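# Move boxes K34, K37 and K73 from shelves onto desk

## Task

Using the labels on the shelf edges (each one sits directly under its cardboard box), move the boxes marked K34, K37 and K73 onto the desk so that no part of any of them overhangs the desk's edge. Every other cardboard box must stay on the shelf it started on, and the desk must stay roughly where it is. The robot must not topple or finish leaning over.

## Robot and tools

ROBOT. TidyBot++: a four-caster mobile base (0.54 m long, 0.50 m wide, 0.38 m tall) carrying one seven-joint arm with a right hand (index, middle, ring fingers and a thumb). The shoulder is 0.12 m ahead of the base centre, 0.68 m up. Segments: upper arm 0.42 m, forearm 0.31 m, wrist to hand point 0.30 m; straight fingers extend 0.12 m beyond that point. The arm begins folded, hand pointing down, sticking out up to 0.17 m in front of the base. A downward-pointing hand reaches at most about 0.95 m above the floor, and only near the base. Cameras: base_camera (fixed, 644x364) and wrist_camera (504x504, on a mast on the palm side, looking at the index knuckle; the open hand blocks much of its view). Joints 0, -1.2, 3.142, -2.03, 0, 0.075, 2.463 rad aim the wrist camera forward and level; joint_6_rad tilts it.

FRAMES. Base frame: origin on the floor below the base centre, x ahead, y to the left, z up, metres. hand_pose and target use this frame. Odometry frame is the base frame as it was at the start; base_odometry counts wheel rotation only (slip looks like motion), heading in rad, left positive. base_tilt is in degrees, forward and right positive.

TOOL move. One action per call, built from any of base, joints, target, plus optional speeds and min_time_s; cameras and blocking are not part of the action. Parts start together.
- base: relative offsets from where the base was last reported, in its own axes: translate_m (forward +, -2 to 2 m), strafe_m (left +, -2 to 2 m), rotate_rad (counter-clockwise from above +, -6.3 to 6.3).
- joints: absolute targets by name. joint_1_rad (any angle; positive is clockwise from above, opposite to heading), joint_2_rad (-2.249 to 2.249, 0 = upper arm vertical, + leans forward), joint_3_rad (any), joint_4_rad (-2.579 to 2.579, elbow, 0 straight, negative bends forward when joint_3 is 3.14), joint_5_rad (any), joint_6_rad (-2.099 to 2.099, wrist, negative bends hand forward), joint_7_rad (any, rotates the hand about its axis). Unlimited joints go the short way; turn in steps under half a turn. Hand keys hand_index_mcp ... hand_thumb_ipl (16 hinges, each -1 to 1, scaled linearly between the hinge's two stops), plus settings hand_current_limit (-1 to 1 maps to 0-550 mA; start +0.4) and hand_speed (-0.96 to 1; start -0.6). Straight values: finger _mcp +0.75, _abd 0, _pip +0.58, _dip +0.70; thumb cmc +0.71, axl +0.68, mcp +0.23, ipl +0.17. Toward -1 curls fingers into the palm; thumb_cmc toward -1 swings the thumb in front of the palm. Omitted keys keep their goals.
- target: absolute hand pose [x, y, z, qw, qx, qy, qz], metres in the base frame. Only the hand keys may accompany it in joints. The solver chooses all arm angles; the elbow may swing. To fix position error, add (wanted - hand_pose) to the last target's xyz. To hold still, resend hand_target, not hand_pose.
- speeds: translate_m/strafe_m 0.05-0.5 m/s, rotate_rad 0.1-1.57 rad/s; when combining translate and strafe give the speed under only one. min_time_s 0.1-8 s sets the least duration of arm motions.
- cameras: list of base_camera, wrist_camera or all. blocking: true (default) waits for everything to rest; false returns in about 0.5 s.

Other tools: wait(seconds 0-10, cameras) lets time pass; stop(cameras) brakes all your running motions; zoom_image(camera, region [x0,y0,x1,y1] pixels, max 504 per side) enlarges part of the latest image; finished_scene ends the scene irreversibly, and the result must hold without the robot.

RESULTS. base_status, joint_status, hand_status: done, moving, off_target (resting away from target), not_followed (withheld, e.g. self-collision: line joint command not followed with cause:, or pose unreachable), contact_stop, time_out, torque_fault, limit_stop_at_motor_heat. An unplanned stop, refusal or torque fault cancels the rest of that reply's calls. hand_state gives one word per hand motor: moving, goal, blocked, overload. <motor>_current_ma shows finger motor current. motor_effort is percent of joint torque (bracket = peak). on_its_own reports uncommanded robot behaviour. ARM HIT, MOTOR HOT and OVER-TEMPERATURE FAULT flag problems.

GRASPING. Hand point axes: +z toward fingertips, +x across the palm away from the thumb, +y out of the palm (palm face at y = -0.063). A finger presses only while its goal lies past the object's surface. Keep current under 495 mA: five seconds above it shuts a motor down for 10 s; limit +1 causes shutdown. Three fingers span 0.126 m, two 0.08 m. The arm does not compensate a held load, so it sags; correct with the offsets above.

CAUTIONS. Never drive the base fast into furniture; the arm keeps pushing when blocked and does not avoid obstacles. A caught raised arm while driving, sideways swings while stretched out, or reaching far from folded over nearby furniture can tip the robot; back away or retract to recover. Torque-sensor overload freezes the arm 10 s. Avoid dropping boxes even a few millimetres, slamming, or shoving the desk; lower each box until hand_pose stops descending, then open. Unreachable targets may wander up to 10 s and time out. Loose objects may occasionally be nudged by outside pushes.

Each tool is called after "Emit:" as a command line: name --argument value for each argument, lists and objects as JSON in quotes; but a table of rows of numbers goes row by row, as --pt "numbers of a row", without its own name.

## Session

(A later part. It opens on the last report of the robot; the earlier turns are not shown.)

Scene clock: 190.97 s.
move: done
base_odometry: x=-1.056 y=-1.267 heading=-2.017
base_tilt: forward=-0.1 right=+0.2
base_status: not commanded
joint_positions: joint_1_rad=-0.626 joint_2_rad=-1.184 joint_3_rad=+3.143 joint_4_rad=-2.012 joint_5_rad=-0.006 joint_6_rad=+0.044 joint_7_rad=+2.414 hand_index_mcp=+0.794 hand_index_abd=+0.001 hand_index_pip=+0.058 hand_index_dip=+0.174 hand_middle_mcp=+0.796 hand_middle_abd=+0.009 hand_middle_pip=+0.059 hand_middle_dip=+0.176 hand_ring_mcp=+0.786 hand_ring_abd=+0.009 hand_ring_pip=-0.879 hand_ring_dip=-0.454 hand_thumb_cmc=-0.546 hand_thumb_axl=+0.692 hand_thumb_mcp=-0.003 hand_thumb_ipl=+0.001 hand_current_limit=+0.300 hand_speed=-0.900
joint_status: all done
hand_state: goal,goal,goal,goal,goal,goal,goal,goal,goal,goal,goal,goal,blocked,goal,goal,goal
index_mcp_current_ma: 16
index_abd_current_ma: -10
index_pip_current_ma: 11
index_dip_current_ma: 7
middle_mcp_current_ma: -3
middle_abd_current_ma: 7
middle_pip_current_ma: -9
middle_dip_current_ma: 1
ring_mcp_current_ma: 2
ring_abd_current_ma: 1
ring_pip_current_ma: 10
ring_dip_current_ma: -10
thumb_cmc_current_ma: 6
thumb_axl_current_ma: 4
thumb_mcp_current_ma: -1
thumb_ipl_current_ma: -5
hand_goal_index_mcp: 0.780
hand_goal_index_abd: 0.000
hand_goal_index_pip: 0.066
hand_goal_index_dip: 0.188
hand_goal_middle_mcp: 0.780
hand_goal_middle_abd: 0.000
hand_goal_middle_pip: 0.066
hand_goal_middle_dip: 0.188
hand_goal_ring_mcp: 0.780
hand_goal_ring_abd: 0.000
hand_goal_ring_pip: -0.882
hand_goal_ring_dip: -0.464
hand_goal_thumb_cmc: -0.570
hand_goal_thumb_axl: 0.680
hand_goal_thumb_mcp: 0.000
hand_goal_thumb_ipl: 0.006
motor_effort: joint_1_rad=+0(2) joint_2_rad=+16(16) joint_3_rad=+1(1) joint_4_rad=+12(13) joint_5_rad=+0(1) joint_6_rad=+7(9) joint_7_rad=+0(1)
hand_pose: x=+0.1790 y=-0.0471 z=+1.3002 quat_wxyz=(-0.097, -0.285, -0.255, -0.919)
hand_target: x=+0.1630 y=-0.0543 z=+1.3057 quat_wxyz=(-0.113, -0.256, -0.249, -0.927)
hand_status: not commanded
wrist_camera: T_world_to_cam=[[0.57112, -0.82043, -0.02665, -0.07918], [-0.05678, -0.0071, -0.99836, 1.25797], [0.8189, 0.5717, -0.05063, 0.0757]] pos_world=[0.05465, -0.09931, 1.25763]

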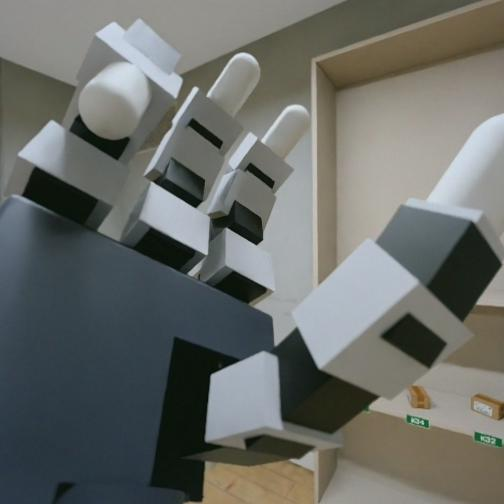

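Emit:
move --joints '{"joint_1_rad":-0.85,"joint_6_rad":-0.3}' --min_time_s 1 --cameras '["wrist_camera"]'

Emit:
zoom_image --camera "wrist_camera" --region '[384, 264, 504, 504]'

Scene clock: 196.87 s.
move: done
base_odometry: x=-1.056 y=-1.267 heading=-2.017
base_tilt: forward=-0.1 right=+0.3
base_status: not commanded
joint_positions: joint_1_rad=-0.828 joint_2_rad=-1.184 joint_3_rad=+3.143 joint_4_rad=-2.017 joint_5_rad=-0.006 joint_6_rad=-0.240 joint_7_rad=+2.414 hand_index_mcp=+0.798 hand_index_abd=+0.001 hand_index_pip=+0.058 hand_index_dip=+0.174 hand_middle_mcp=+0.801 hand_middle_abd=+0.009 hand_middle_pip=+0.059 hand_middle_dip=+0.176 hand_ring_mcp=+0.791 hand_ring_abd=+0.009 hand_ring_pip=-0.879 hand_ring_dip=-0.454 hand_thumb_cmc=-0.546 hand_thumb_axl=+0.692 hand_thumb_mcp=-0.003 hand_thumb_ipl=+0.001 hand_current_limit=+0.300 hand_speed=-0.900
joint_status: all done
hand_state: goal,goal,goal,goal,blocked,goal,goal,goal,goal,goal,goal,goal,blocked,goal,goal,goal
index_mcp_current_ma: 13
index_abd_current_ma: -1
index_pip_current_ma: 0
index_dip_current_ma: 1
middle_mcp_current_ma: 1
middle_abd_current_ma: 7
middle_pip_current_ma: -9
middle_dip_current_ma: 1
ring_mcp_current_ma: 0
ring_abd_current_ma: 3
ring_pip_current_ma: 4
ring_dip_current_ma: -1
thumb_cmc_current_ma: 0
thumb_axl_current_ma: -3
thumb_mcp_current_ma: -9
thumb_ipl_current_ma: 7
hand_goal_index_mcp: 0.780
hand_goal_index_abd: 0.000
hand_goal_index_pip: 0.066
hand_goal_index_dip: 0.188
hand_goal_middle_mcp: 0.780
hand_goal_middle_abd: 0.000
hand_goal_middle_pip: 0.066
hand_goal_middle_dip: 0.188
hand_goal_ring_mcp: 0.780
hand_goal_ring_abd: 0.000
hand_goal_ring_pip: -0.882
hand_goal_ring_dip: -0.464
hand_goal_thumb_cmc: -0.570
hand_goal_thumb_axl: 0.680
hand_goal_thumb_mcp: 0.000
hand_goal_thumb_ipl: 0.006
motor_effort: joint_1_rad=+0(1) joint_2_rad=+15(17) joint_3_rad=+1(1) joint_4_rad=+12(13) joint_5_rad=+0(1) joint_6_rad=+8(9) joint_7_rad=+0(1)
hand_pose: x=+0.2300 y=+0.0133 z=+1.2382 quat_wxyz=(-0.004, -0.344, -0.378, -0.860)
hand_target: x=+0.2311 y=+0.0217 z=+1.2220 quat_wxyz=(-0.018, -0.345, -0.409, -0.844)
hand_status: not commanded
wrist_camera: T_world_to_cam=[[0.72059, -0.69308, -0.01957, -0.10524], [-0.24383, -0.22688, -0.94291, 1.17675], [0.64907, 0.68422, -0.33248, 0.38281]] pos_world=[0.11429, -0.06789, 1.23479]

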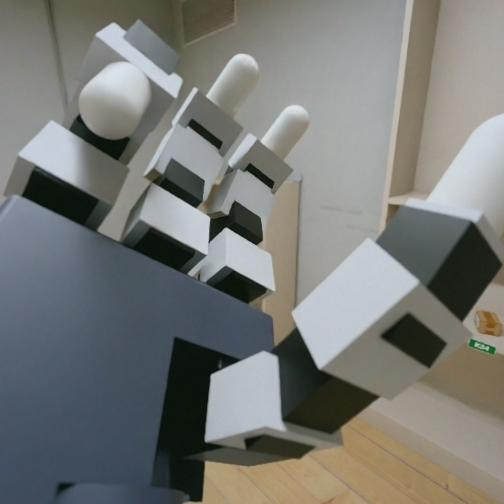

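Scaled by 2.100.

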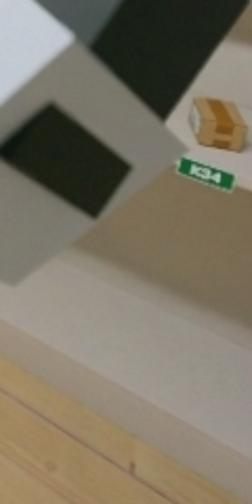

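Emit:
move --cameras '["all"]'

Emit:
zoom_image --camera "wrist_camera" --region '[354, 254, 504, 504]'

Scene clock: 204.10 s.
base_odometry: x=-1.056 y=-1.267 heading=-2.017
base_tilt: forward=-0.1 right=+0.3
base_status: not commanded
joint_positions: joint_1_rad=-0.828 joint_2_rad=-1.184 joint_3_rad=+3.143 joint_4_rad=-2.017 joint_5_rad=-0.006 joint_6_rad=-0.241 joint_7_rad=+2.414 hand_index_mcp=+0.798 hand_index_abd=+0.001 hand_index_pip=+0.058 hand_index_dip=+0.174 hand_middle_mcp=+0.801 hand_middle_abd=+0.009 hand_middle_pip=+0.059 hand_middle_dip=+0.176 hand_ring_mcp=+0.791 hand_ring_abd=+0.009 hand_ring_pip=-0.879 hand_ring_dip=-0.454 hand_thumb_cmc=-0.546 hand_thumb_axl=+0.692 hand_thumb_mcp=-0.003 hand_thumb_ipl=+0.001 hand_current_limit=+0.300 hand_speed=-0.900
joint_status: all done
hand_state: goal,goal,goal,goal,blocked,goal,goal,goal,goal,goal,goal,goal,blocked,goal,goal,goal
index_mcp_current_ma: 7
index_abd_current_ma: -5
index_pip_current_ma: 3
index_dip_current_ma: 5
middle_mcp_current_ma: -17
middle_abd_current_ma: 2
middle_pip_current_ma: -13
middle_dip_current_ma: -8
ring_mcp_current_ma: 6
ring_abd_current_ma: 0
ring_pip_current_ma: 5
ring_dip_current_ma: -2
thumb_cmc_current_ma: -8
thumb_axl_current_ma: -5
thumb_mcp_current_ma: 2
thumb_ipl_current_ma: 1
hand_goal_index_mcp: 0.780
hand_goal_index_abd: 0.000
hand_goal_index_pip: 0.066
hand_goal_index_dip: 0.188
hand_goal_middle_mcp: 0.780
hand_goal_middle_abd: 0.000
hand_goal_middle_pip: 0.066
hand_goal_middle_dip: 0.188
hand_goal_ring_mcp: 0.780
hand_goal_ring_abd: 0.000
hand_goal_ring_pip: -0.882
hand_goal_ring_dip: -0.464
hand_goal_thumb_cmc: -0.570
hand_goal_thumb_axl: 0.680
hand_goal_thumb_mcp: 0.000
hand_goal_thumb_ipl: 0.006
motor_effort: joint_1_rad=+0(1) joint_2_rad=+15(17) joint_3_rad=+1(1) joint_4_rad=+13(13) joint_5_rad=+1(1) joint_6_rad=+7(9) joint_7_rad=+0(1)
hand_pose: x=+0.2301 y=+0.0134 z=+1.2381 quat_wxyz=(-0.004, -0.344, -0.378, -0.859) (m; base frame)
hand_target: x=+0.2311 y=+0.0217 z=+1.2220 quat_wxyz=(-0.018, -0.345, -0.409, -0.844) (m; base frame)
hand_status: not commanded
pictures: base_camera, wrist_camera
camera_calibration:
wrist_camera: T_world_to_cam=[[0.7206, -0.69308, -0.01952, -0.10524], [-0.24406, -0.22721, -0.94277, 1.17651], [0.64897, 0.68412, -0.33288, 0.38321]] pos_world=[0.11429, -0.06779, 1.23469]

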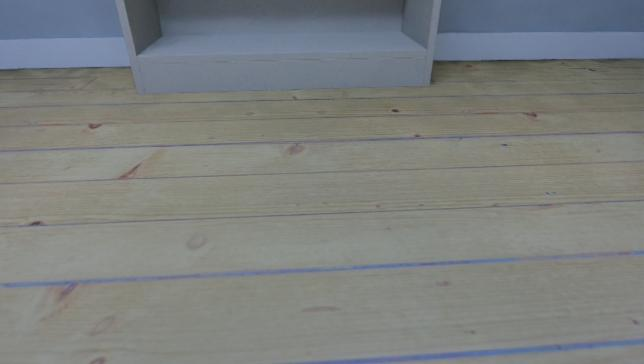

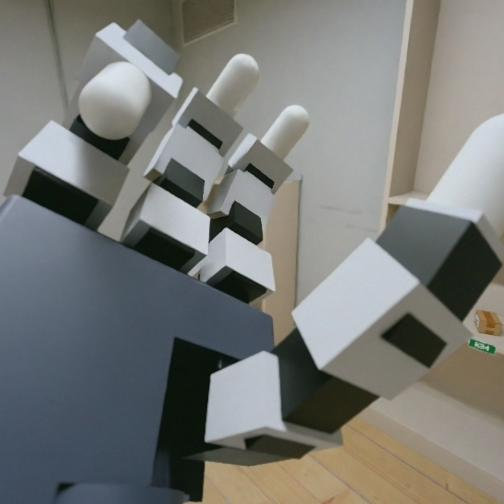

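Scaled by 2.016.

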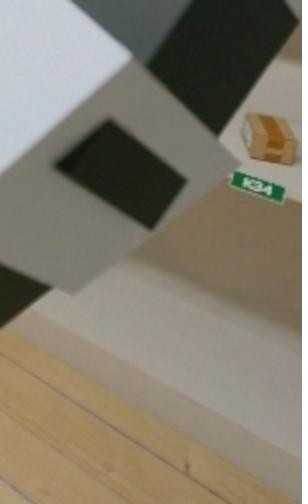

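Emit:
move --joints '{"joint_1_rad": -1.15, "joint_6_rad": -0.1, "hand_thumb_cmc": 0.9}' --cameras '["wrist_camera"]'

Emit:
move --joints '{"joint_1_rad": -0.7, "joint_6_rad": -0.1}' --cameras '["wrist_camera"]'

Scene clock: 211.13 s.
move: done
base_odometry: x=-1.056 y=-1.267 heading=-2.017
base_tilt: forward=-0.1 right=+0.3
base_status: not commanded
joint_positions: joint_1_rad=-1.127 joint_2_rad=-1.184 joint_3_rad=+3.143 joint_4_rad=-2.017 joint_5_rad=-0.006 joint_6_rad=-0.154 joint_7_rad=+2.414 hand_index_mcp=+0.798 hand_index_abd=+0.001 hand_index_pip=+0.058 hand_index_dip=+0.174 hand_middle_mcp=+0.801 hand_middle_abd=+0.009 hand_middle_pip=+0.059 hand_middle_dip=+0.176 hand_ring_mcp=+0.791 hand_ring_abd=+0.009 hand_ring_pip=-0.879 hand_ring_dip=-0.454 hand_thumb_cmc=+0.907 hand_thumb_axl=+0.692 hand_thumb_mcp=+0.004 hand_thumb_ipl=+0.001 hand_current_limit=+0.300 hand_speed=-0.900
joint_status: all done
hand_state: goal,goal,goal,goal,blocked,goal,goal,goal,goal,goal,goal,goal,goal,goal,goal,goal
index_mcp_current_ma: 16
index_abd_current_ma: -11
index_pip_current_ma: 9
index_dip_current_ma: -3
middle_mcp_current_ma: -5
middle_abd_current_ma: 2
middle_pip_current_ma: -8
middle_dip_current_ma: -2
ring_mcp_current_ma: -4
ring_abd_current_ma: 5
ring_pip_current_ma: 0
ring_dip_current_ma: 1
thumb_cmc_current_ma: 4
thumb_axl_current_ma: -3
thumb_mcp_current_ma: -9
thumb_ipl_current_ma: 6
hand_goal_index_mcp: 0.780
hand_goal_index_abd: 0.000
hand_goal_index_pip: 0.066
hand_goal_index_dip: 0.188
hand_goal_middle_mcp: 0.780
hand_goal_middle_abd: 0.000
hand_goal_middle_pip: 0.066
hand_goal_middle_dip: 0.188
hand_goal_ring_mcp: 0.780
hand_goal_ring_abd: 0.000
hand_goal_ring_pip: -0.882
hand_goal_ring_dip: -0.464
hand_goal_thumb_cmc: 0.900
hand_goal_thumb_axl: 0.680
hand_goal_thumb_mcp: 0.000
hand_goal_thumb_ipl: 0.006
motor_effort: joint_1_rad=+0(2) joint_2_rad=+15(16) joint_3_rad=+1(1) joint_4_rad=+12(13) joint_5_rad=+0(1) joint_6_rad=+8(8) joint_7_rad=+0(1)
hand_pose: x=+0.2141 y=+0.0300 z=+1.2584 quat_wxyz=(+0.127, -0.263, -0.394, -0.872)
hand_target: x=+0.2034 y=+0.0175 z=+1.2682 quat_wxyz=(+0.115, -0.234, -0.382, -0.886)
hand_status: not commanded
wrist_camera: T_world_to_cam=[[0.89295, -0.44963, -0.02178, -0.12318], [-0.13131, -0.2139, -0.96799, 1.20268], [0.43058, 0.86723, -0.25004, 0.326]] pos_world=[0.12755, -0.08085, 1.24302]

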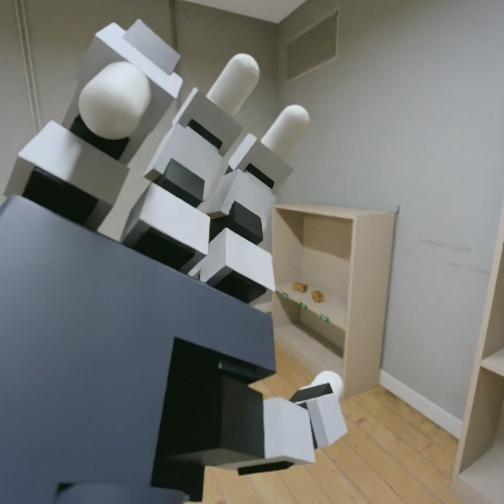

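Scene clock: 212.77 s.
move: done
base_odometry: x=-1.056 y=-1.267 heading=-2.017
base_tilt: forward=-0.1 right=+0.3
base_status: not commanded
joint_positions: joint_1_rad=-0.723 joint_2_rad=-1.184 joint_3_rad=+3.143 joint_4_rad=-2.017 joint_5_rad=-0.006 joint_6_rad=-0.154 joint_7_rad=+2.414 hand_index_mcp=+0.798 hand_index_abd=+0.001 hand_index_pip=+0.058 hand_index_dip=+0.174 hand_middle_mcp=+0.801 hand_middle_abd=+0.009 hand_middle_pip=+0.059 hand_middle_dip=+0.176 hand_ring_mcp=+0.791 hand_ring_abd=+0.009 hand_ring_pip=-0.879 hand_ring_dip=-0.454 hand_thumb_cmc=+0.907 hand_thumb_axl=+0.692 hand_thumb_mcp=+0.004 hand_thumb_ipl=+0.001 hand_current_limit=+0.300 hand_speed=-0.900
joint_status: all done
hand_state: goal,goal,goal,goal,blocked,goal,goal,goal,goal,goal,goal,goal,goal,goal,goal,goal
index_mcp_current_ma: 7
index_abd_current_ma: -2
index_pip_current_ma: 4
index_dip_current_ma: 3
middle_mcp_current_ma: 3
middle_abd_current_ma: 8
middle_pip_current_ma: -19
middle_dip_current_ma: 1
ring_mcp_current_ma: 6
ring_abd_current_ma: 3
ring_pip_current_ma: 6
ring_dip_current_ma: 4
thumb_cmc_current_ma: 4
thumb_axl_current_ma: -10
thumb_mcp_current_ma: 2
thumb_ipl_current_ma: 2
hand_goal_index_mcp: 0.780
hand_goal_index_abd: 0.000
hand_goal_index_pip: 0.066
hand_goal_index_dip: 0.188
hand_goal_middle_mcp: 0.780
hand_goal_middle_abd: 0.000
hand_goal_middle_pip: 0.066
hand_goal_middle_dip: 0.188
hand_goal_ring_mcp: 0.780
hand_goal_ring_abd: 0.000
hand_goal_ring_pip: -0.882
hand_goal_ring_dip: -0.464
hand_goal_thumb_cmc: 0.900
hand_goal_thumb_axl: 0.680
hand_goal_thumb_mcp: 0.000
hand_goal_thumb_ipl: 0.006
motor_effort: joint_1_rad=+0(2) joint_2_rad=+15(16) joint_3_rad=+1(1) joint_4_rad=+12(13) joint_5_rad=+0(1) joint_6_rad=+7(9) joint_7_rad=+0(1)
hand_pose: x=+0.2182 y=-0.0097 z=+1.2584 quat_wxyz=(-0.050, -0.337, -0.333, -0.879)
hand_target: x=+0.2026 y=-0.0210 z=+1.2682 quat_wxyz=(-0.086, -0.314, -0.320, -0.890)
hand_status: not commanded
wrist_camera: T_world_to_cam=[[0.645, -0.76387, -0.02177, -0.09368], [-0.2047, -0.14525, -0.96799, 1.21142], [0.73625, 0.62881, -0.25005, 0.28962]] pos_world=[0.09517, -0.07772, 1.24302]

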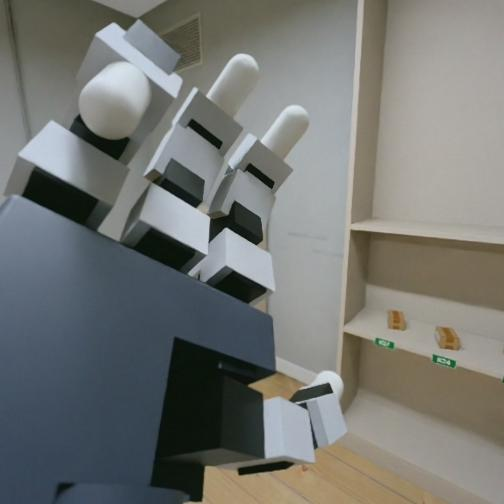

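Emit:
zoom_image --camera "wrist_camera" --region '[344, 284, 504, 444]'

Emit:
move --joints '{"joint_1_rad": -0.4, "joint_6_rad": -0.1}' --cameras '["wrist_camera"]'

Emit:
zoom_image --camera "wrist_camera" --region '[284, 284, 504, 504]'

Scaled by 3.150.

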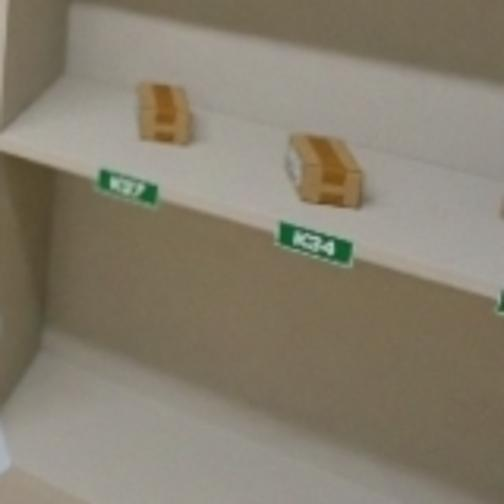

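Scene clock: 214.33 s.
move: done
base_odometry: x=-1.056 y=-1.267 heading=-2.017
base_tilt: forward=-0.1 right=+0.3
base_status: not commanded
joint_positions: joint_1_rad=-0.423 joint_2_rad=-1.184 joint_3_rad=+3.143 joint_4_rad=-2.017 joint_5_rad=-0.006 joint_6_rad=-0.154 joint_7_rad=+2.414 hand_index_mcp=+0.798 hand_index_abd=+0.001 hand_index_pip=+0.058 hand_index_dip=+0.174 hand_middle_mcp=+0.801 hand_middle_abd=+0.009 hand_middle_pip=+0.059 hand_middle_dip=+0.176 hand_ring_mcp=+0.791 hand_ring_abd=+0.009 hand_ring_pip=-0.879 hand_ring_dip=-0.454 hand_thumb_cmc=+0.907 hand_thumb_axl=+0.692 hand_thumb_mcp=+0.004 hand_thumb_ipl=+0.001 hand_current_limit=+0.300 hand_speed=-0.900
joint_status: all done
hand_state: goal,goal,goal,goal,blocked,goal,goal,goal,goal,goal,goal,goal,goal,goal,goal,goal
index_mcp_current_ma: 8
index_abd_current_ma: -16
index_pip_current_ma: 5
index_dip_current_ma: 1
middle_mcp_current_ma: -2
middle_abd_current_ma: -13
middle_pip_current_ma: -14
middle_dip_current_ma: -1
ring_mcp_current_ma: -2
ring_abd_current_ma: -6
ring_pip_current_ma: 3
ring_dip_current_ma: -6
thumb_cmc_current_ma: 3
thumb_axl_current_ma: 1
thumb_mcp_current_ma: -2
thumb_ipl_current_ma: -3
hand_goal_index_mcp: 0.780
hand_goal_index_abd: 0.000
hand_goal_index_pip: 0.066
hand_goal_index_dip: 0.188
hand_goal_middle_mcp: 0.780
hand_goal_middle_abd: 0.000
hand_goal_middle_pip: 0.066
hand_goal_middle_dip: 0.188
hand_goal_ring_mcp: 0.780
hand_goal_ring_abd: 0.000
hand_goal_ring_pip: -0.882
hand_goal_ring_dip: -0.464
hand_goal_thumb_cmc: 0.900
hand_goal_thumb_axl: 0.680
hand_goal_thumb_mcp: 0.000
hand_goal_thumb_ipl: 0.006
motor_effort: joint_1_rad=+0(2) joint_2_rad=+16(16) joint_3_rad=+1(1) joint_4_rad=+12(13) joint_5_rad=+0(1) joint_6_rad=+7(9) joint_7_rad=+0(1)
hand_pose: x=+0.2109 y=-0.0386 z=+1.2584 quat_wxyz=(-0.181, -0.383, -0.279, -0.862)
hand_target: x=+0.1927 y=-0.0447 z=+1.2682 quat_wxyz=(-0.218, -0.358, -0.270, -0.867)
hand_status: not commanded
wrist_camera: T_world_to_cam=[[0.39045, -0.92037, -0.02175, -0.06342], [-0.23847, -0.07829, -0.96799, 1.21545], [0.8892, 0.38314, -0.25005, 0.27136]] pos_world=[0.07331, -0.06719, 1.24302]

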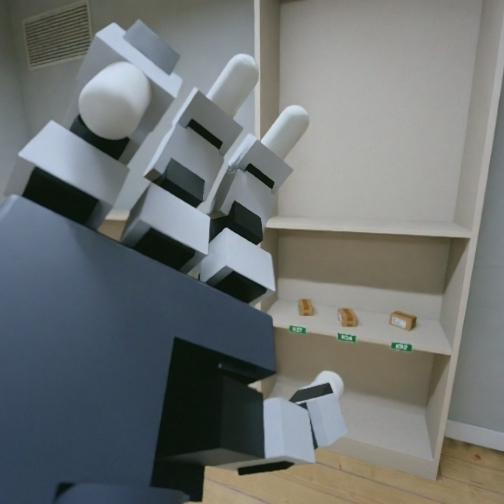

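Scaled by 2.291.

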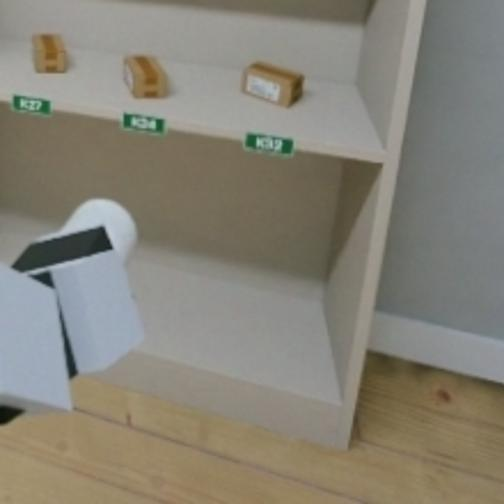

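Emit:
zoom_image --camera "wrist_camera" --region '[324, 294, 372, 342]'

Emit:
zoom_image --camera "wrist_camera" --region '[404, 324, 504, 504]'

Scaled by 10.500.

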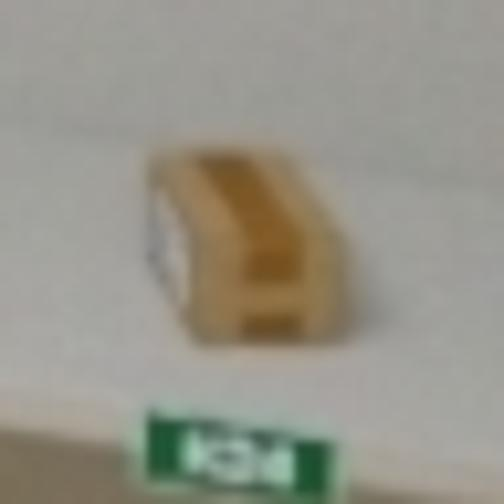

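Scaled by 2.800.

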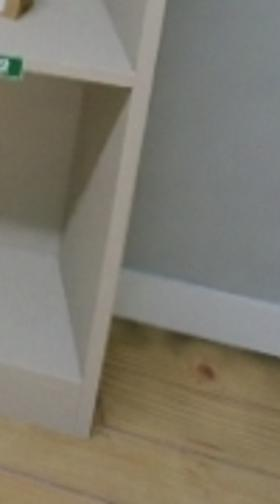

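Emit:
move --base '{"translate_m": 0.29, "strafe_m": -0.316, "rotate_rad": 0.35}' --speeds '{"translate_m": 0.3, "rotate_rad": 0.5}' --joints '{"hand_thumb_cmc": -0.571, "hand_thumb_mcp": 0.08}'

Emit:
move --joints '{"joint_1_rad": 0.0, "joint_2_rad": 0.34, "joint_3_rad": 3.142, "joint_4_rad": -1.79, "joint_5_rad": 0.0, "joint_6_rad": 0.22, "joint_7_rad": 0.0}' --min_time_s 3 --cameras '["all"]'

Scene clock: 222.97 s.
move: off_target
base_odometry: x=-1.467 y=-1.392 heading=-1.667
base_tilt: forward=-0.1 right=+0.3
base_status: done
joint_positions: joint_1_rad=-0.414 joint_2_rad=-1.184 joint_3_rad=+3.143 joint_4_rad=-2.017 joint_5_rad=-0.006 joint_6_rad=-0.153 joint_7_rad=+2.414 hand_index_mcp=+0.798 hand_index_abd=+0.001 hand_index_pip=+0.058 hand_index_dip=+0.174 hand_middle_mcp=+0.801 hand_middle_abd=+0.009 hand_middle_pip=+0.059 hand_middle_dip=+0.176 hand_ring_mcp=+0.791 hand_ring_abd=+0.009 hand_ring_pip=-0.879 hand_ring_dip=-0.454 hand_thumb_cmc=-0.511 hand_thumb_axl=+0.692 hand_thumb_mcp=+0.085 hand_thumb_ipl=+0.001 hand_current_limit=+0.300 hand_speed=-0.900
joint_status: hand_thumb_cmc off_target (ended at -0.511, target -0.571); the others done
hand_state: goal,goal,goal,goal,blocked,goal,goal,goal,goal,goal,goal,goal,blocked,goal,goal,goal
index_mcp_current_ma: 13
index_abd_current_ma: -14
index_pip_current_ma: 11
index_dip_current_ma: 7
middle_mcp_current_ma: -6
middle_abd_current_ma: -11
middle_pip_current_ma: -8
middle_dip_current_ma: 0
ring_mcp_current_ma: 5
ring_abd_current_ma: 0
ring_pip_current_ma: 18
ring_dip_current_ma: 0
thumb_cmc_current_ma: 11
thumb_axl_current_ma: -2
thumb_mcp_current_ma: -12
thumb_ipl_current_ma: -7
hand_goal_index_mcp: 0.780
hand_goal_index_abd: 0.000
hand_goal_index_pip: 0.066
hand_goal_index_dip: 0.188
hand_goal_middle_mcp: 0.780
hand_goal_middle_abd: 0.000
hand_goal_middle_pip: 0.066
hand_goal_middle_dip: 0.188
hand_goal_ring_mcp: 0.780
hand_goal_ring_abd: 0.000
hand_goal_ring_pip: -0.882
hand_goal_ring_dip: -0.464
hand_goal_thumb_cmc: -0.570
hand_goal_thumb_axl: 0.680
hand_goal_thumb_mcp: 0.080
hand_goal_thumb_ipl: 0.006
motor_effort: joint_1_rad=+0(2) joint_2_rad=+15(16) joint_3_rad=+1(3) joint_4_rad=+12(13) joint_5_rad=+0(1) joint_6_rad=+7(8) joint_7_rad=+0(1)
hand_pose: x=+0.2104 y=-0.0395 z=+1.2585 quat_wxyz=(-0.185, -0.384, -0.277, -0.861)
hand_target: x=+0.1927 y=-0.0447 z=+1.2682 quat_wxyz=(-0.218, -0.358, -0.270, -0.867)
hand_status: not commanded
pictures: none

Scene clock: 226.63 s.
move: done
base_odometry: x=-1.467 y=-1.392 heading=-1.667
base_tilt: forward=-0.1 right=+0.3
base_status: not commanded
joint_positions: joint_1_rad=-0.025 joint_2_rad=+0.314 joint_3_rad=+3.143 joint_4_rad=-1.816 joint_5_rad=-0.006 joint_6_rad=+0.164 joint_7_rad=+0.051 hand_index_mcp=+0.753 hand_index_abd=+0.001 hand_index_pip=+0.052 hand_index_dip=+0.174 hand_middle_mcp=+0.748 hand_middle_abd=+0.009 hand_middle_pip=+0.053 hand_middle_dip=+0.176 hand_ring_mcp=+0.759 hand_ring_abd=+0.009 hand_ring_pip=-0.873 hand_ring_dip=-0.454 hand_thumb_cmc=-0.557 hand_thumb_axl=+0.692 hand_thumb_mcp=+0.080 hand_thumb_ipl=+0.000 hand_current_limit=+0.300 hand_speed=-0.900
joint_status: all done
hand_state: blocked,goal,goal,goal,blocked,goal,goal,goal,blocked,goal,goal,goal,goal,goal,goal,goal
index_mcp_current_ma: 3
index_abd_current_ma: -6
index_pip_current_ma: 9
index_dip_current_ma: -4
middle_mcp_current_ma: -2
middle_abd_current_ma: -5
middle_pip_current_ma: -9
middle_dip_current_ma: 3
ring_mcp_current_ma: 8
ring_abd_current_ma: 9
ring_pip_current_ma: 15
ring_dip_current_ma: 10
thumb_cmc_current_ma: 14
thumb_axl_current_ma: -5
thumb_mcp_current_ma: -3
thumb_ipl_current_ma: 2
hand_goal_index_mcp: 0.780
hand_goal_index_abd: 0.000
hand_goal_index_pip: 0.066
hand_goal_index_dip: 0.188
hand_goal_middle_mcp: 0.780
hand_goal_middle_abd: 0.000
hand_goal_middle_pip: 0.066
hand_goal_middle_dip: 0.188
hand_goal_ring_mcp: 0.780
hand_goal_ring_abd: 0.000
hand_goal_ring_pip: -0.882
hand_goal_ring_dip: -0.464
hand_goal_thumb_cmc: -0.570
hand_goal_thumb_axl: 0.680
hand_goal_thumb_mcp: 0.080
hand_goal_thumb_ipl: 0.006
on_its_own: hand_thumb_cmc moved -0.045 to your old target -0.571
motor_effort: joint_1_rad=+0(2) joint_2_rad=-24(26) joint_3_rad=+0(2) joint_4_rad=+14(17) joint_5_rad=+1(2) joint_6_rad=+8(10) joint_7_rad=+0(1)
hand_pose: x=+0.7598 y=+0.0348 z=+0.7197 quat_wxyz=(+0.387, -0.608, +0.568, -0.397)
hand_target: x=+0.7818 y=+0.0238 z=+0.7312 quat_wxyz=(+0.408, -0.577, +0.577, -0.409)
hand_status: not commanded
pictures: base_camera, wrist_camera
wrist_camera: T_world_to_cam=[[-0.31265, 0.70793, -0.63331, 0.69585], [-0.50427, 0.44131, 0.74226, -0.2163], [0.80496, 0.55143, 0.21901, -0.65894]] pos_world=[0.63891, -0.0338, 0.74555]

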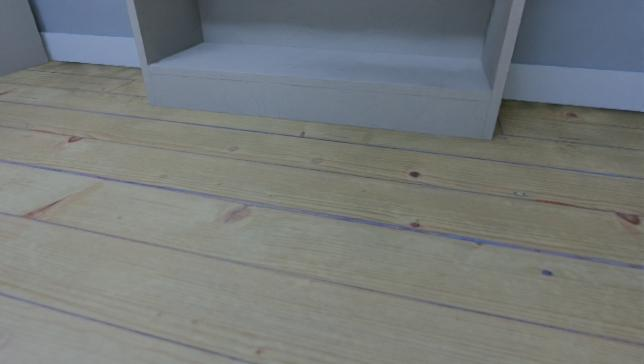

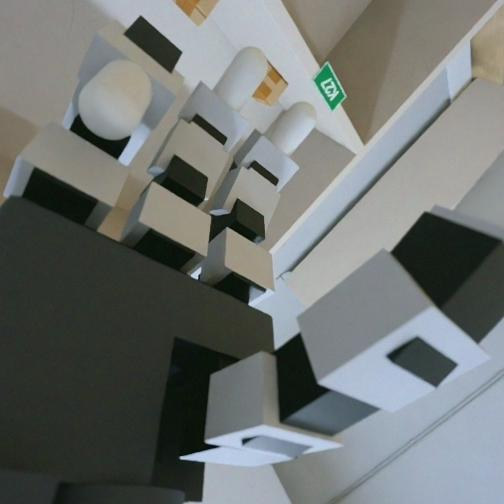

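Emit:
move --base '{"translate_m": 0.2}' --speeds '{"translate_m": 0.2}' --joints '{"joint_1_rad": 0.03, "joint_2_rad": 0.375, "joint_4_rad": -1.77, "joint_6_rad": 0.28, "joint_7_rad": -0.06}' --min_time_s 1.5 --cameras '["all"]'

Emit:
zoom_image --camera "wrist_camera" --region '[152, 0, 352, 200]'

Scene clock: 229.33 s.
move: done
base_odometry: x=-1.486 y=-1.591 heading=-1.667
base_tilt: forward=-0.1 right=+0.2
base_status: done
joint_positions: joint_1_rad=+0.005 joint_2_rad=+0.344 joint_3_rad=+3.143 joint_4_rad=-1.795 joint_5_rad=-0.006 joint_6_rad=+0.224 joint_7_rad=-0.011 hand_index_mcp=+0.752 hand_index_abd=+0.001 hand_index_pip=+0.052 hand_index_dip=+0.174 hand_middle_mcp=+0.747 hand_middle_abd=+0.009 hand_middle_pip=+0.053 hand_middle_dip=+0.176 hand_ring_mcp=+0.759 hand_ring_abd=+0.009 hand_ring_pip=-0.873 hand_ring_dip=-0.454 hand_thumb_cmc=-0.563 hand_thumb_axl=+0.692 hand_thumb_mcp=+0.080 hand_thumb_ipl=+0.000 hand_current_limit=+0.300 hand_speed=-0.900
joint_status: all done
hand_state: blocked,goal,goal,goal,blocked,goal,goal,goal,blocked,goal,goal,goal,goal,goal,goal,goal
index_mcp_current_ma: 11
index_abd_current_ma: -1
index_pip_current_ma: 17
index_dip_current_ma: 3
middle_mcp_current_ma: -7
middle_abd_current_ma: 4
middle_pip_current_ma: -6
middle_dip_current_ma: -3
ring_mcp_current_ma: 0
ring_abd_current_ma: -3
ring_pip_current_ma: 17
ring_dip_current_ma: -5
thumb_cmc_current_ma: 9
thumb_axl_current_ma: 2
thumb_mcp_current_ma: -6
thumb_ipl_current_ma: 6
hand_goal_index_mcp: 0.780
hand_goal_index_abd: 0.000
hand_goal_index_pip: 0.066
hand_goal_index_dip: 0.188
hand_goal_middle_mcp: 0.780
hand_goal_middle_abd: 0.000
hand_goal_middle_pip: 0.066
hand_goal_middle_dip: 0.188
hand_goal_ring_mcp: 0.780
hand_goal_ring_abd: 0.000
hand_goal_ring_pip: -0.882
hand_goal_ring_dip: -0.464
hand_goal_thumb_cmc: -0.570
hand_goal_thumb_axl: 0.680
hand_goal_thumb_mcp: 0.080
hand_goal_thumb_ipl: 0.006
motor_effort: joint_1_rad=+0(1) joint_2_rad=-25(27) joint_3_rad=+0(1) joint_4_rad=+14(16) joint_5_rad=+0(1) joint_6_rad=+8(10) joint_7_rad=+0(1)
hand_pose: x=+0.7814 y=+0.0211 z=+0.7278 quat_wxyz=(+0.409, -0.572, +0.585, -0.406)
hand_target: x=+0.8019 y=+0.0084 z=+0.7352 quat_wxyz=(+0.427, -0.542, +0.593, -0.415)
hand_status: not commanded
pictures: base_camera, wrist_camera
wrist_camera: T_world_to_cam=[[-0.24295, 0.75799, -0.60533, 0.64153], [-0.51998, 0.42503, 0.74092, -0.19187], [0.8189, 0.49477, 0.29088, -0.73254]] pos_world=[0.65597, -0.04228, 0.74358]

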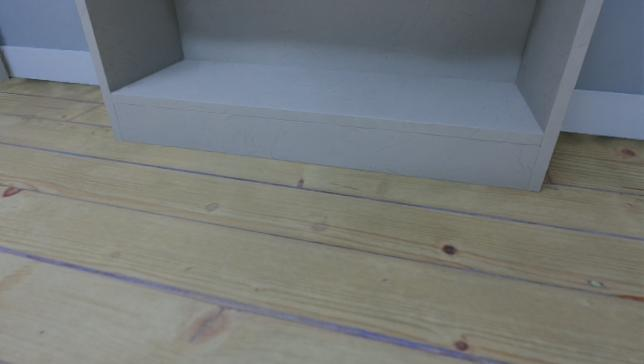

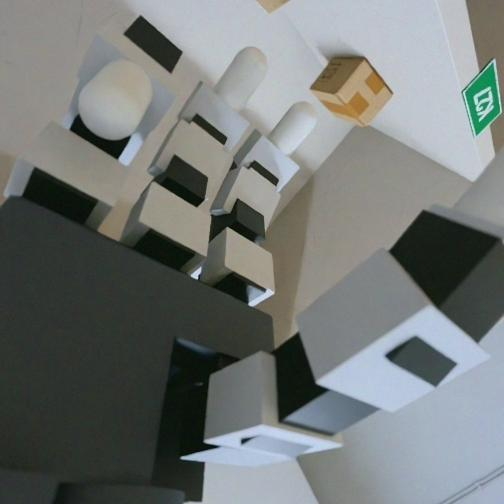

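Scaled by 2.520.

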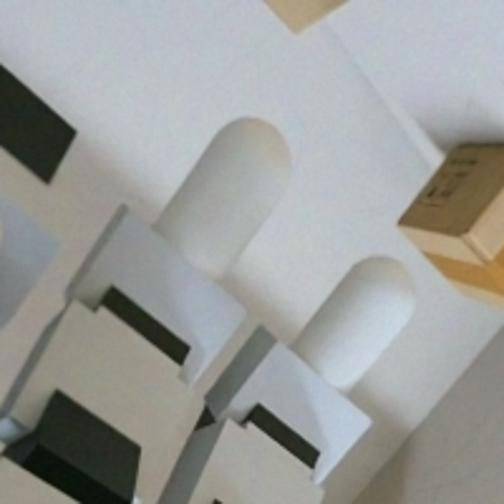

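Emit:
move --base '{"translate_m": 0.1}' --speeds '{"translate_m": 0.2}' --cameras '["wrist_camera"]'

Emit:
zoom_image --camera "wrist_camera" --region '[202, 0, 402, 200]'

Scene clock: 231.13 s.
move: done
base_odometry: x=-1.496 y=-1.691 heading=-1.667
base_tilt: forward=-0.1 right=+0.2
base_status: done
joint_positions: joint_1_rad=+0.005 joint_2_rad=+0.348 joint_3_rad=+3.143 joint_4_rad=-1.791 joint_5_rad=-0.006 joint_6_rad=+0.227 joint_7_rad=-0.011 hand_index_mcp=+0.752 hand_index_abd=+0.001 hand_index_pip=+0.052 hand_index_dip=+0.174 hand_middle_mcp=+0.747 hand_middle_abd=+0.009 hand_middle_pip=+0.053 hand_middle_dip=+0.176 hand_ring_mcp=+0.758 hand_ring_abd=+0.009 hand_ring_pip=-0.873 hand_ring_dip=-0.454 hand_thumb_cmc=-0.563 hand_thumb_axl=+0.692 hand_thumb_mcp=+0.080 hand_thumb_ipl=+0.001 hand_current_limit=+0.300 hand_speed=-0.900
joint_status: not commanded
hand_state: blocked,goal,goal,goal,blocked,goal,goal,goal,blocked,goal,goal,goal,goal,goal,goal,goal
index_mcp_current_ma: 6
index_abd_current_ma: -5
index_pip_current_ma: 3
index_dip_current_ma: 0
middle_mcp_current_ma: 7
middle_abd_current_ma: -6
middle_pip_current_ma: -9
middle_dip_current_ma: 2
ring_mcp_current_ma: 8
ring_abd_current_ma: 5
ring_pip_current_ma: 1
ring_dip_current_ma: 0
thumb_cmc_current_ma: 3
thumb_axl_current_ma: 4
thumb_mcp_current_ma: -9
thumb_ipl_current_ma: 2
hand_goal_index_mcp: 0.780
hand_goal_index_abd: 0.000
hand_goal_index_pip: 0.066
hand_goal_index_dip: 0.188
hand_goal_middle_mcp: 0.780
hand_goal_middle_abd: 0.000
hand_goal_middle_pip: 0.066
hand_goal_middle_dip: 0.188
hand_goal_ring_mcp: 0.780
hand_goal_ring_abd: 0.000
hand_goal_ring_pip: -0.882
hand_goal_ring_dip: -0.464
hand_goal_thumb_cmc: -0.570
hand_goal_thumb_axl: 0.680
hand_goal_thumb_mcp: 0.080
hand_goal_thumb_ipl: 0.006
motor_effort: joint_1_rad=+0(1) joint_2_rad=-25(26) joint_3_rad=+0(1) joint_4_rad=+14(15) joint_5_rad=+0(1) joint_6_rad=+9(10) joint_7_rad=+1(1)
hand_pose: x=+0.7833 y=+0.0207 z=+0.7271 quat_wxyz=(+0.409, -0.571, +0.585, -0.406)
hand_target: x=+0.8019 y=+0.0084 z=+0.7352 quat_wxyz=(+0.427, -0.542, +0.593, -0.415)
hand_status: not commanded
wrist_camera: T_world_to_cam=[[-0.24144, 0.75833, -0.6055, 0.64076], [-0.52081, 0.42523, 0.74023, -0.18894], [0.81882, 0.49408, 0.29228, -0.73467]] pos_world=[0.65787, -0.04258, 0.74257]

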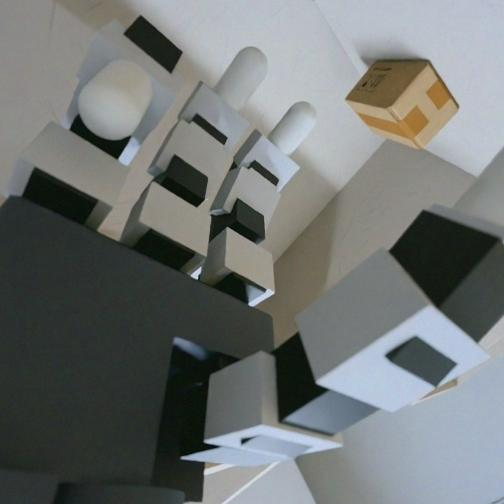

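Scaled by 2.520.

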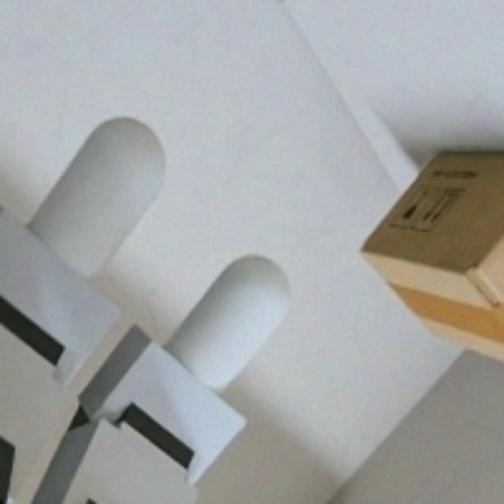

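Emit:
move --base '{"translate_m": -0.25}' --speeds '{"translate_m": 0.3}'

Emit:
move --joints '{"joint_6_rad": -0.1}' --cameras '["wrist_camera"]'

Emit:
zoom_image --camera "wrist_camera" --region '[152, 0, 392, 240]'

Scene clock: 233.77 s.
move: done
base_odometry: x=-1.472 y=-1.442 heading=-1.668
base_tilt: forward=-0.1 right=+0.2
base_status: done
joint_positions: joint_1_rad=+0.009 joint_2_rad=+0.354 joint_3_rad=+3.143 joint_4_rad=-1.788 joint_5_rad=-0.006 joint_6_rad=+0.229 joint_7_rad=-0.011 hand_index_mcp=+0.751 hand_index_abd=+0.001 hand_index_pip=+0.052 hand_index_dip=+0.174 hand_middle_mcp=+0.746 hand_middle_abd=+0.007 hand_middle_pip=+0.053 hand_middle_dip=+0.176 hand_ring_mcp=+0.758 hand_ring_abd=+0.009 hand_ring_pip=-0.873 hand_ring_dip=-0.454 hand_thumb_cmc=-0.564 hand_thumb_axl=+0.688 hand_thumb_mcp=+0.082 hand_thumb_ipl=+0.001 hand_current_limit=+0.300 hand_speed=-0.900
joint_status: not commanded
hand_state: blocked,goal,goal,goal,blocked,goal,goal,goal,blocked,goal,goal,goal,goal,goal,goal,goal
index_mcp_current_ma: -1
index_abd_current_ma: -3
index_pip_current_ma: 9
index_dip_current_ma: -2
middle_mcp_current_ma: -16
middle_abd_current_ma: -6
middle_pip_current_ma: 3
middle_dip_current_ma: -10
ring_mcp_current_ma: 1
ring_abd_current_ma: -6
ring_pip_current_ma: 14
ring_dip_current_ma: -10
thumb_cmc_current_ma: 14
thumb_axl_current_ma: 1
thumb_mcp_current_ma: -3
thumb_ipl_current_ma: 7
hand_goal_index_mcp: 0.780
hand_goal_index_abd: 0.000
hand_goal_index_pip: 0.066
hand_goal_index_dip: 0.188
hand_goal_middle_mcp: 0.780
hand_goal_middle_abd: 0.000
hand_goal_middle_pip: 0.066
hand_goal_middle_dip: 0.188
hand_goal_ring_mcp: 0.780
hand_goal_ring_abd: 0.000
hand_goal_ring_pip: -0.882
hand_goal_ring_dip: -0.464
hand_goal_thumb_cmc: -0.570
hand_goal_thumb_axl: 0.680
hand_goal_thumb_mcp: 0.080
hand_goal_thumb_ipl: 0.006
motor_effort: joint_1_rad=+0(3) joint_2_rad=-26(28) joint_3_rad=+0(2) joint_4_rad=+14(15) joint_5_rad=+0(1) joint_6_rad=+8(9) joint_7_rad=+0(1)
hand_pose: x=+0.7852 y=+0.0184 z=+0.7254 quat_wxyz=(+0.408, -0.570, +0.586, -0.407)
hand_target: x=+0.8019 y=+0.0084 z=+0.7352 quat_wxyz=(+0.427, -0.542, +0.593, -0.415)
hand_status: not commanded
pictures: none

Scene clock: 234.57 s.
move: done
base_odometry: x=-1.472 y=-1.442 heading=-1.668
base_tilt: forward=-0.1 right=+0.2
base_status: not commanded
joint_positions: joint_1_rad=+0.009 joint_2_rad=+0.357 joint_3_rad=+3.143 joint_4_rad=-1.782 joint_5_rad=-0.006 joint_6_rad=-0.071 joint_7_rad=-0.011 hand_index_mcp=+0.748 hand_index_abd=+0.001 hand_index_pip=+0.052 hand_index_dip=+0.174 hand_middle_mcp=+0.743 hand_middle_abd=+0.007 hand_middle_pip=+0.053 hand_middle_dip=+0.176 hand_ring_mcp=+0.756 hand_ring_abd=+0.009 hand_ring_pip=-0.873 hand_ring_dip=-0.454 hand_thumb_cmc=-0.564 hand_thumb_axl=+0.688 hand_thumb_mcp=+0.080 hand_thumb_ipl=-0.001 hand_current_limit=+0.300 hand_speed=-0.900
joint_status: all done
hand_state: blocked,goal,goal,goal,blocked,goal,goal,goal,blocked,goal,goal,goal,goal,goal,goal,goal
index_mcp_current_ma: 12
index_abd_current_ma: -5
index_pip_current_ma: 5
index_dip_current_ma: -4
middle_mcp_current_ma: -9
middle_abd_current_ma: 2
middle_pip_current_ma: -19
middle_dip_current_ma: -4
ring_mcp_current_ma: 5
ring_abd_current_ma: 1
ring_pip_current_ma: 4
ring_dip_current_ma: -1
thumb_cmc_current_ma: 5
thumb_axl_current_ma: 3
thumb_mcp_current_ma: 1
thumb_ipl_current_ma: 12
hand_goal_index_mcp: 0.780
hand_goal_index_abd: 0.000
hand_goal_index_pip: 0.066
hand_goal_index_dip: 0.188
hand_goal_middle_mcp: 0.780
hand_goal_middle_abd: 0.000
hand_goal_middle_pip: 0.066
hand_goal_middle_dip: 0.188
hand_goal_ring_mcp: 0.780
hand_goal_ring_abd: 0.000
hand_goal_ring_pip: -0.882
hand_goal_ring_dip: -0.464
hand_goal_thumb_cmc: -0.570
hand_goal_thumb_axl: 0.680
hand_goal_thumb_mcp: 0.080
hand_goal_thumb_ipl: 0.006
motor_effort: joint_1_rad=+0(1) joint_2_rad=-24(27) joint_3_rad=+0(0) joint_4_rad=+13(16) joint_5_rad=+0(1) joint_6_rad=+7(9) joint_7_rad=+0(1)
hand_pose: x=+0.7228 y=+0.0195 z=+0.6590 quat_wxyz=(+0.319, -0.623, +0.640, -0.317)
hand_target: x=+0.7210 y=+0.0108 z=+0.6492 quat_wxyz=(+0.311, -0.608, +0.665, -0.302)
hand_status: not commanded
wrist_camera: T_world_to_cam=[[-0.40603, 0.7611, -0.50582, 0.63909], [-0.27995, 0.4233, 0.86165, -0.42355], [0.86992, 0.49147, 0.0412, -0.53603]] pos_world=[0.60722, -0.04368, 0.7103]

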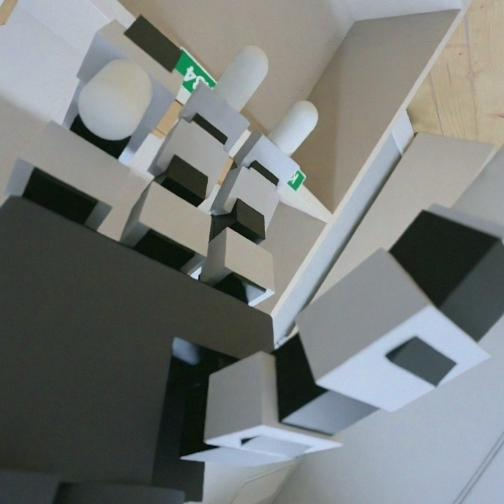

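Scaled by 2.100.

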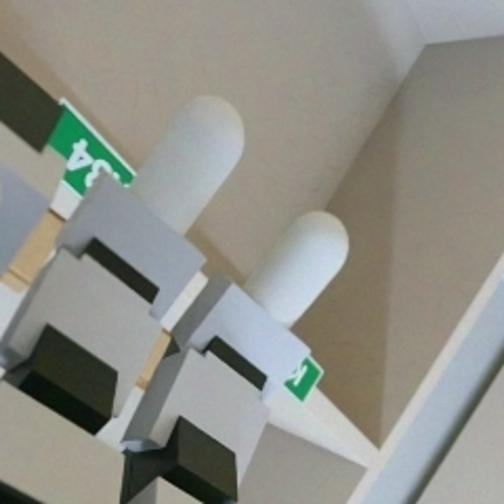

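Emit:
move --joints '{"joint_6_rad": 0.16}' --cameras '["wrist_camera"]'

Emit:
zoom_image --camera "wrist_camera" --region '[152, 0, 352, 200]'

Scene clock: 235.57 s.
move: done
base_odometry: x=-1.472 y=-1.442 heading=-1.668
base_tilt: forward=-0.1 right=+0.3
base_status: not commanded
joint_positions: joint_1_rad=+0.009 joint_2_rad=+0.357 joint_3_rad=+3.143 joint_4_rad=-1.772 joint_5_rad=-0.006 joint_6_rad=+0.144 joint_7_rad=-0.011 hand_index_mcp=+0.747 hand_index_abd=+0.001 hand_index_pip=+0.052 hand_index_dip=+0.174 hand_middle_mcp=+0.741 hand_middle_abd=+0.007 hand_middle_pip=+0.053 hand_middle_dip=+0.176 hand_ring_mcp=+0.755 hand_ring_abd=+0.009 hand_ring_pip=-0.873 hand_ring_dip=-0.454 hand_thumb_cmc=-0.564 hand_thumb_axl=+0.688 hand_thumb_mcp=+0.080 hand_thumb_ipl=-0.001 hand_current_limit=+0.300 hand_speed=-0.900
joint_status: all done
hand_state: blocked,goal,goal,goal,blocked,goal,goal,goal,blocked,goal,goal,goal,goal,goal,goal,goal
index_mcp_current_ma: 6
index_abd_current_ma: -9
index_pip_current_ma: 6
index_dip_current_ma: 0
middle_mcp_current_ma: 8
middle_abd_current_ma: 6
middle_pip_current_ma: -7
middle_dip_current_ma: -1
ring_mcp_current_ma: 7
ring_abd_current_ma: 3
ring_pip_current_ma: -8
ring_dip_current_ma: -10
thumb_cmc_current_ma: 0
thumb_axl_current_ma: 2
thumb_mcp_current_ma: -13
thumb_ipl_current_ma: 9
hand_goal_index_mcp: 0.780
hand_goal_index_abd: 0.000
hand_goal_index_pip: 0.066
hand_goal_index_dip: 0.188
hand_goal_middle_mcp: 0.780
hand_goal_middle_abd: 0.000
hand_goal_middle_pip: 0.066
hand_goal_middle_dip: 0.188
hand_goal_ring_mcp: 0.780
hand_goal_ring_abd: 0.000
hand_goal_ring_pip: -0.882
hand_goal_ring_dip: -0.464
hand_goal_thumb_cmc: -0.570
hand_goal_thumb_axl: 0.680
hand_goal_thumb_mcp: 0.080
hand_goal_thumb_ipl: 0.006
motor_effort: joint_1_rad=+0(1) joint_2_rad=-25(27) joint_3_rad=+0(0) joint_4_rad=+14(16) joint_5_rad=+1(1) joint_6_rad=+8(9) joint_7_rad=+0(1)
hand_pose: x=+0.7749 y=+0.0186 z=+0.7108 quat_wxyz=(+0.387, -0.584, +0.600, -0.386)
hand_target: x=+0.7800 y=+0.0090 z=+0.7048 quat_wxyz=(+0.392, -0.565, +0.618, -0.381)
hand_status: not commanded
wrist_camera: T_world_to_cam=[[-0.28188, 0.75977, -0.58591, 0.64785], [-0.46479, 0.4261, 0.77615, -0.24942], [0.83935, 0.49111, 0.23303, -0.69571]] pos_world=[0.65064, -0.04428, 0.73529]

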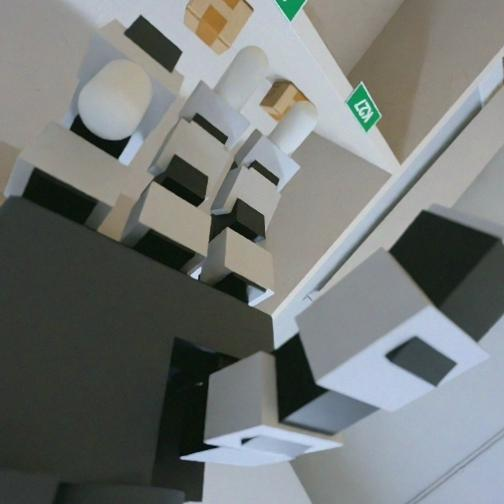

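Scaled by 2.520.

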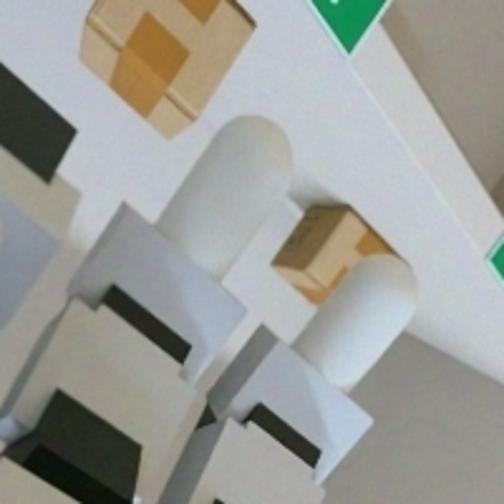

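Emit:
zoom_image --camera "wrist_camera" --region '[176, 0, 266, 70]'

Scaled by 5.600.

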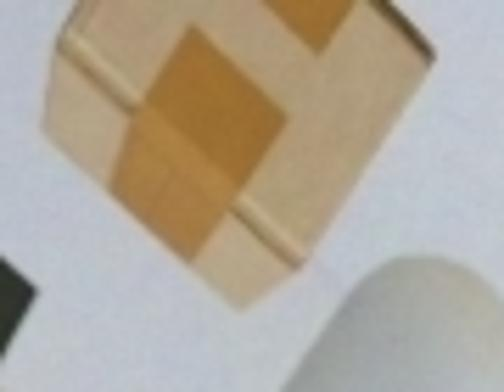

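Emit:
move --joints '{"joint_1_rad": 0.02, "joint_2_rad": 0.375, "joint_4_rad": -1.77, "joint_6_rad": 0.28, "joint_7_rad": -0.06}'

Emit:
move --base '{"translate_m": 0.17, "strafe_m": -0.038}' --speeds '{"translate_m": 0.2}' --cameras '["wrist_camera"]'

Scene clock: 240.17 s.
move: done
base_odometry: x=-1.472 y=-1.442 heading=-1.668
base_tilt: forward=-0.1 right=+0.3
base_status: not commanded
joint_positions: joint_1_rad=+0.009 joint_2_rad=+0.357 joint_3_rad=+3.143 joint_4_rad=-1.771 joint_5_rad=-0.006 joint_6_rad=+0.257 joint_7_rad=-0.011 hand_index_mcp=+0.745 hand_index_abd=+0.001 hand_index_pip=+0.052 hand_index_dip=+0.174 hand_middle_mcp=+0.739 hand_middle_abd=+0.007 hand_middle_pip=+0.053 hand_middle_dip=+0.176 hand_ring_mcp=+0.753 hand_ring_abd=+0.009 hand_ring_pip=-0.873 hand_ring_dip=-0.454 hand_thumb_cmc=-0.564 hand_thumb_axl=+0.688 hand_thumb_mcp=+0.080 hand_thumb_ipl=+0.001 hand_current_limit=+0.300 hand_speed=-0.900
joint_status: all done
hand_state: blocked,goal,goal,goal,blocked,goal,goal,goal,blocked,goal,goal,goal,goal,goal,goal,goal
index_mcp_current_ma: 1
index_abd_current_ma: -6
index_pip_current_ma: 1
index_dip_current_ma: 9
middle_mcp_current_ma: 4
middle_abd_current_ma: -11
middle_pip_current_ma: -6
middle_dip_current_ma: 3
ring_mcp_current_ma: 5
ring_abd_current_ma: 0
ring_pip_current_ma: 7
ring_dip_current_ma: -5
thumb_cmc_current_ma: -2
thumb_axl_current_ma: -5
thumb_mcp_current_ma: -13
thumb_ipl_current_ma: 2
hand_goal_index_mcp: 0.780
hand_goal_index_abd: 0.000
hand_goal_index_pip: 0.066
hand_goal_index_dip: 0.188
hand_goal_middle_mcp: 0.780
hand_goal_middle_abd: 0.000
hand_goal_middle_pip: 0.066
hand_goal_middle_dip: 0.188
hand_goal_ring_mcp: 0.780
hand_goal_ring_abd: 0.000
hand_goal_ring_pip: -0.882
hand_goal_ring_dip: -0.464
hand_goal_thumb_cmc: -0.570
hand_goal_thumb_axl: 0.680
hand_goal_thumb_mcp: 0.080
hand_goal_thumb_ipl: 0.006
motor_effort: joint_1_rad=+0(1) joint_2_rad=-25(27) joint_3_rad=+0(0) joint_4_rad=+14(17) joint_5_rad=+1(1) joint_6_rad=+8(10) joint_7_rad=+0(1)
hand_pose: x=+0.7961 y=+0.0182 z=+0.7398 quat_wxyz=(+0.420, -0.561, +0.577, -0.419)
hand_target: x=+0.8018 y=+0.0152 z=+0.7352 quat_wxyz=(+0.430, -0.545, +0.590, -0.413)
hand_status: not commanded
pictures: none

Scene clock: 241.80 s.
move: done
base_odometry: x=-1.526 y=-1.608 heading=-1.668
base_tilt: forward=-0.1 right=+0.2
base_status: done
joint_positions: joint_1_rad=+0.009 joint_2_rad=+0.357 joint_3_rad=+3.143 joint_4_rad=-1.771 joint_5_rad=-0.006 joint_6_rad=+0.257 joint_7_rad=-0.011 hand_index_mcp=+0.745 hand_index_abd=+0.001 hand_index_pip=+0.052 hand_index_dip=+0.174 hand_middle_mcp=+0.739 hand_middle_abd=+0.004 hand_middle_pip=+0.052 hand_middle_dip=+0.176 hand_ring_mcp=+0.753 hand_ring_abd=+0.009 hand_ring_pip=-0.873 hand_ring_dip=-0.454 hand_thumb_cmc=-0.564 hand_thumb_axl=+0.688 hand_thumb_mcp=+0.080 hand_thumb_ipl=+0.000 hand_current_limit=+0.300 hand_speed=-0.900
joint_status: not commanded
hand_state: blocked,goal,goal,goal,blocked,goal,goal,goal,blocked,goal,goal,goal,goal,goal,goal,goal
index_mcp_current_ma: 6
index_abd_current_ma: -4
index_pip_current_ma: 15
index_dip_current_ma: 3
middle_mcp_current_ma: -8
middle_abd_current_ma: 9
middle_pip_current_ma: -9
middle_dip_current_ma: -11
ring_mcp_current_ma: -2
ring_abd_current_ma: -2
ring_pip_current_ma: 11
ring_dip_current_ma: -2
thumb_cmc_current_ma: 3
thumb_axl_current_ma: -1
thumb_mcp_current_ma: -16
thumb_ipl_current_ma: 4
hand_goal_index_mcp: 0.780
hand_goal_index_abd: 0.000
hand_goal_index_pip: 0.066
hand_goal_index_dip: 0.188
hand_goal_middle_mcp: 0.780
hand_goal_middle_abd: 0.000
hand_goal_middle_pip: 0.066
hand_goal_middle_dip: 0.188
hand_goal_ring_mcp: 0.780
hand_goal_ring_abd: 0.000
hand_goal_ring_pip: -0.882
hand_goal_ring_dip: -0.464
hand_goal_thumb_cmc: -0.570
hand_goal_thumb_axl: 0.680
hand_goal_thumb_mcp: 0.080
hand_goal_thumb_ipl: 0.006
motor_effort: joint_1_rad=+1(2) joint_2_rad=-26(29) joint_3_rad=+0(1) joint_4_rad=+14(15) joint_5_rad=+0(1) joint_6_rad=+8(10) joint_7_rad=+0(1)
hand_pose: x=+0.7961 y=+0.0181 z=+0.7395 quat_wxyz=(+0.420, -0.561, +0.577, -0.419)
hand_target: x=+0.8018 y=+0.0152 z=+0.7352 quat_wxyz=(+0.430, -0.545, +0.590, -0.413)
hand_status: not commanded
wrist_camera: T_world_to_cam=[[-0.21341, 0.75907, -0.61503, 0.63801], [-0.5493, 0.42737, 0.71807, -0.15139], [0.80792, 0.49108, 0.32575, -0.76347]] pos_world=[0.66982, -0.04467, 0.74981]

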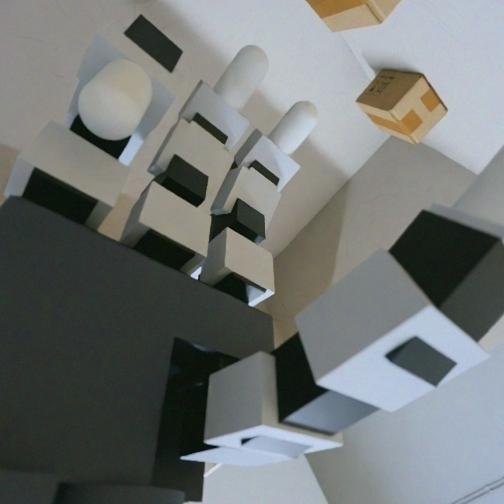

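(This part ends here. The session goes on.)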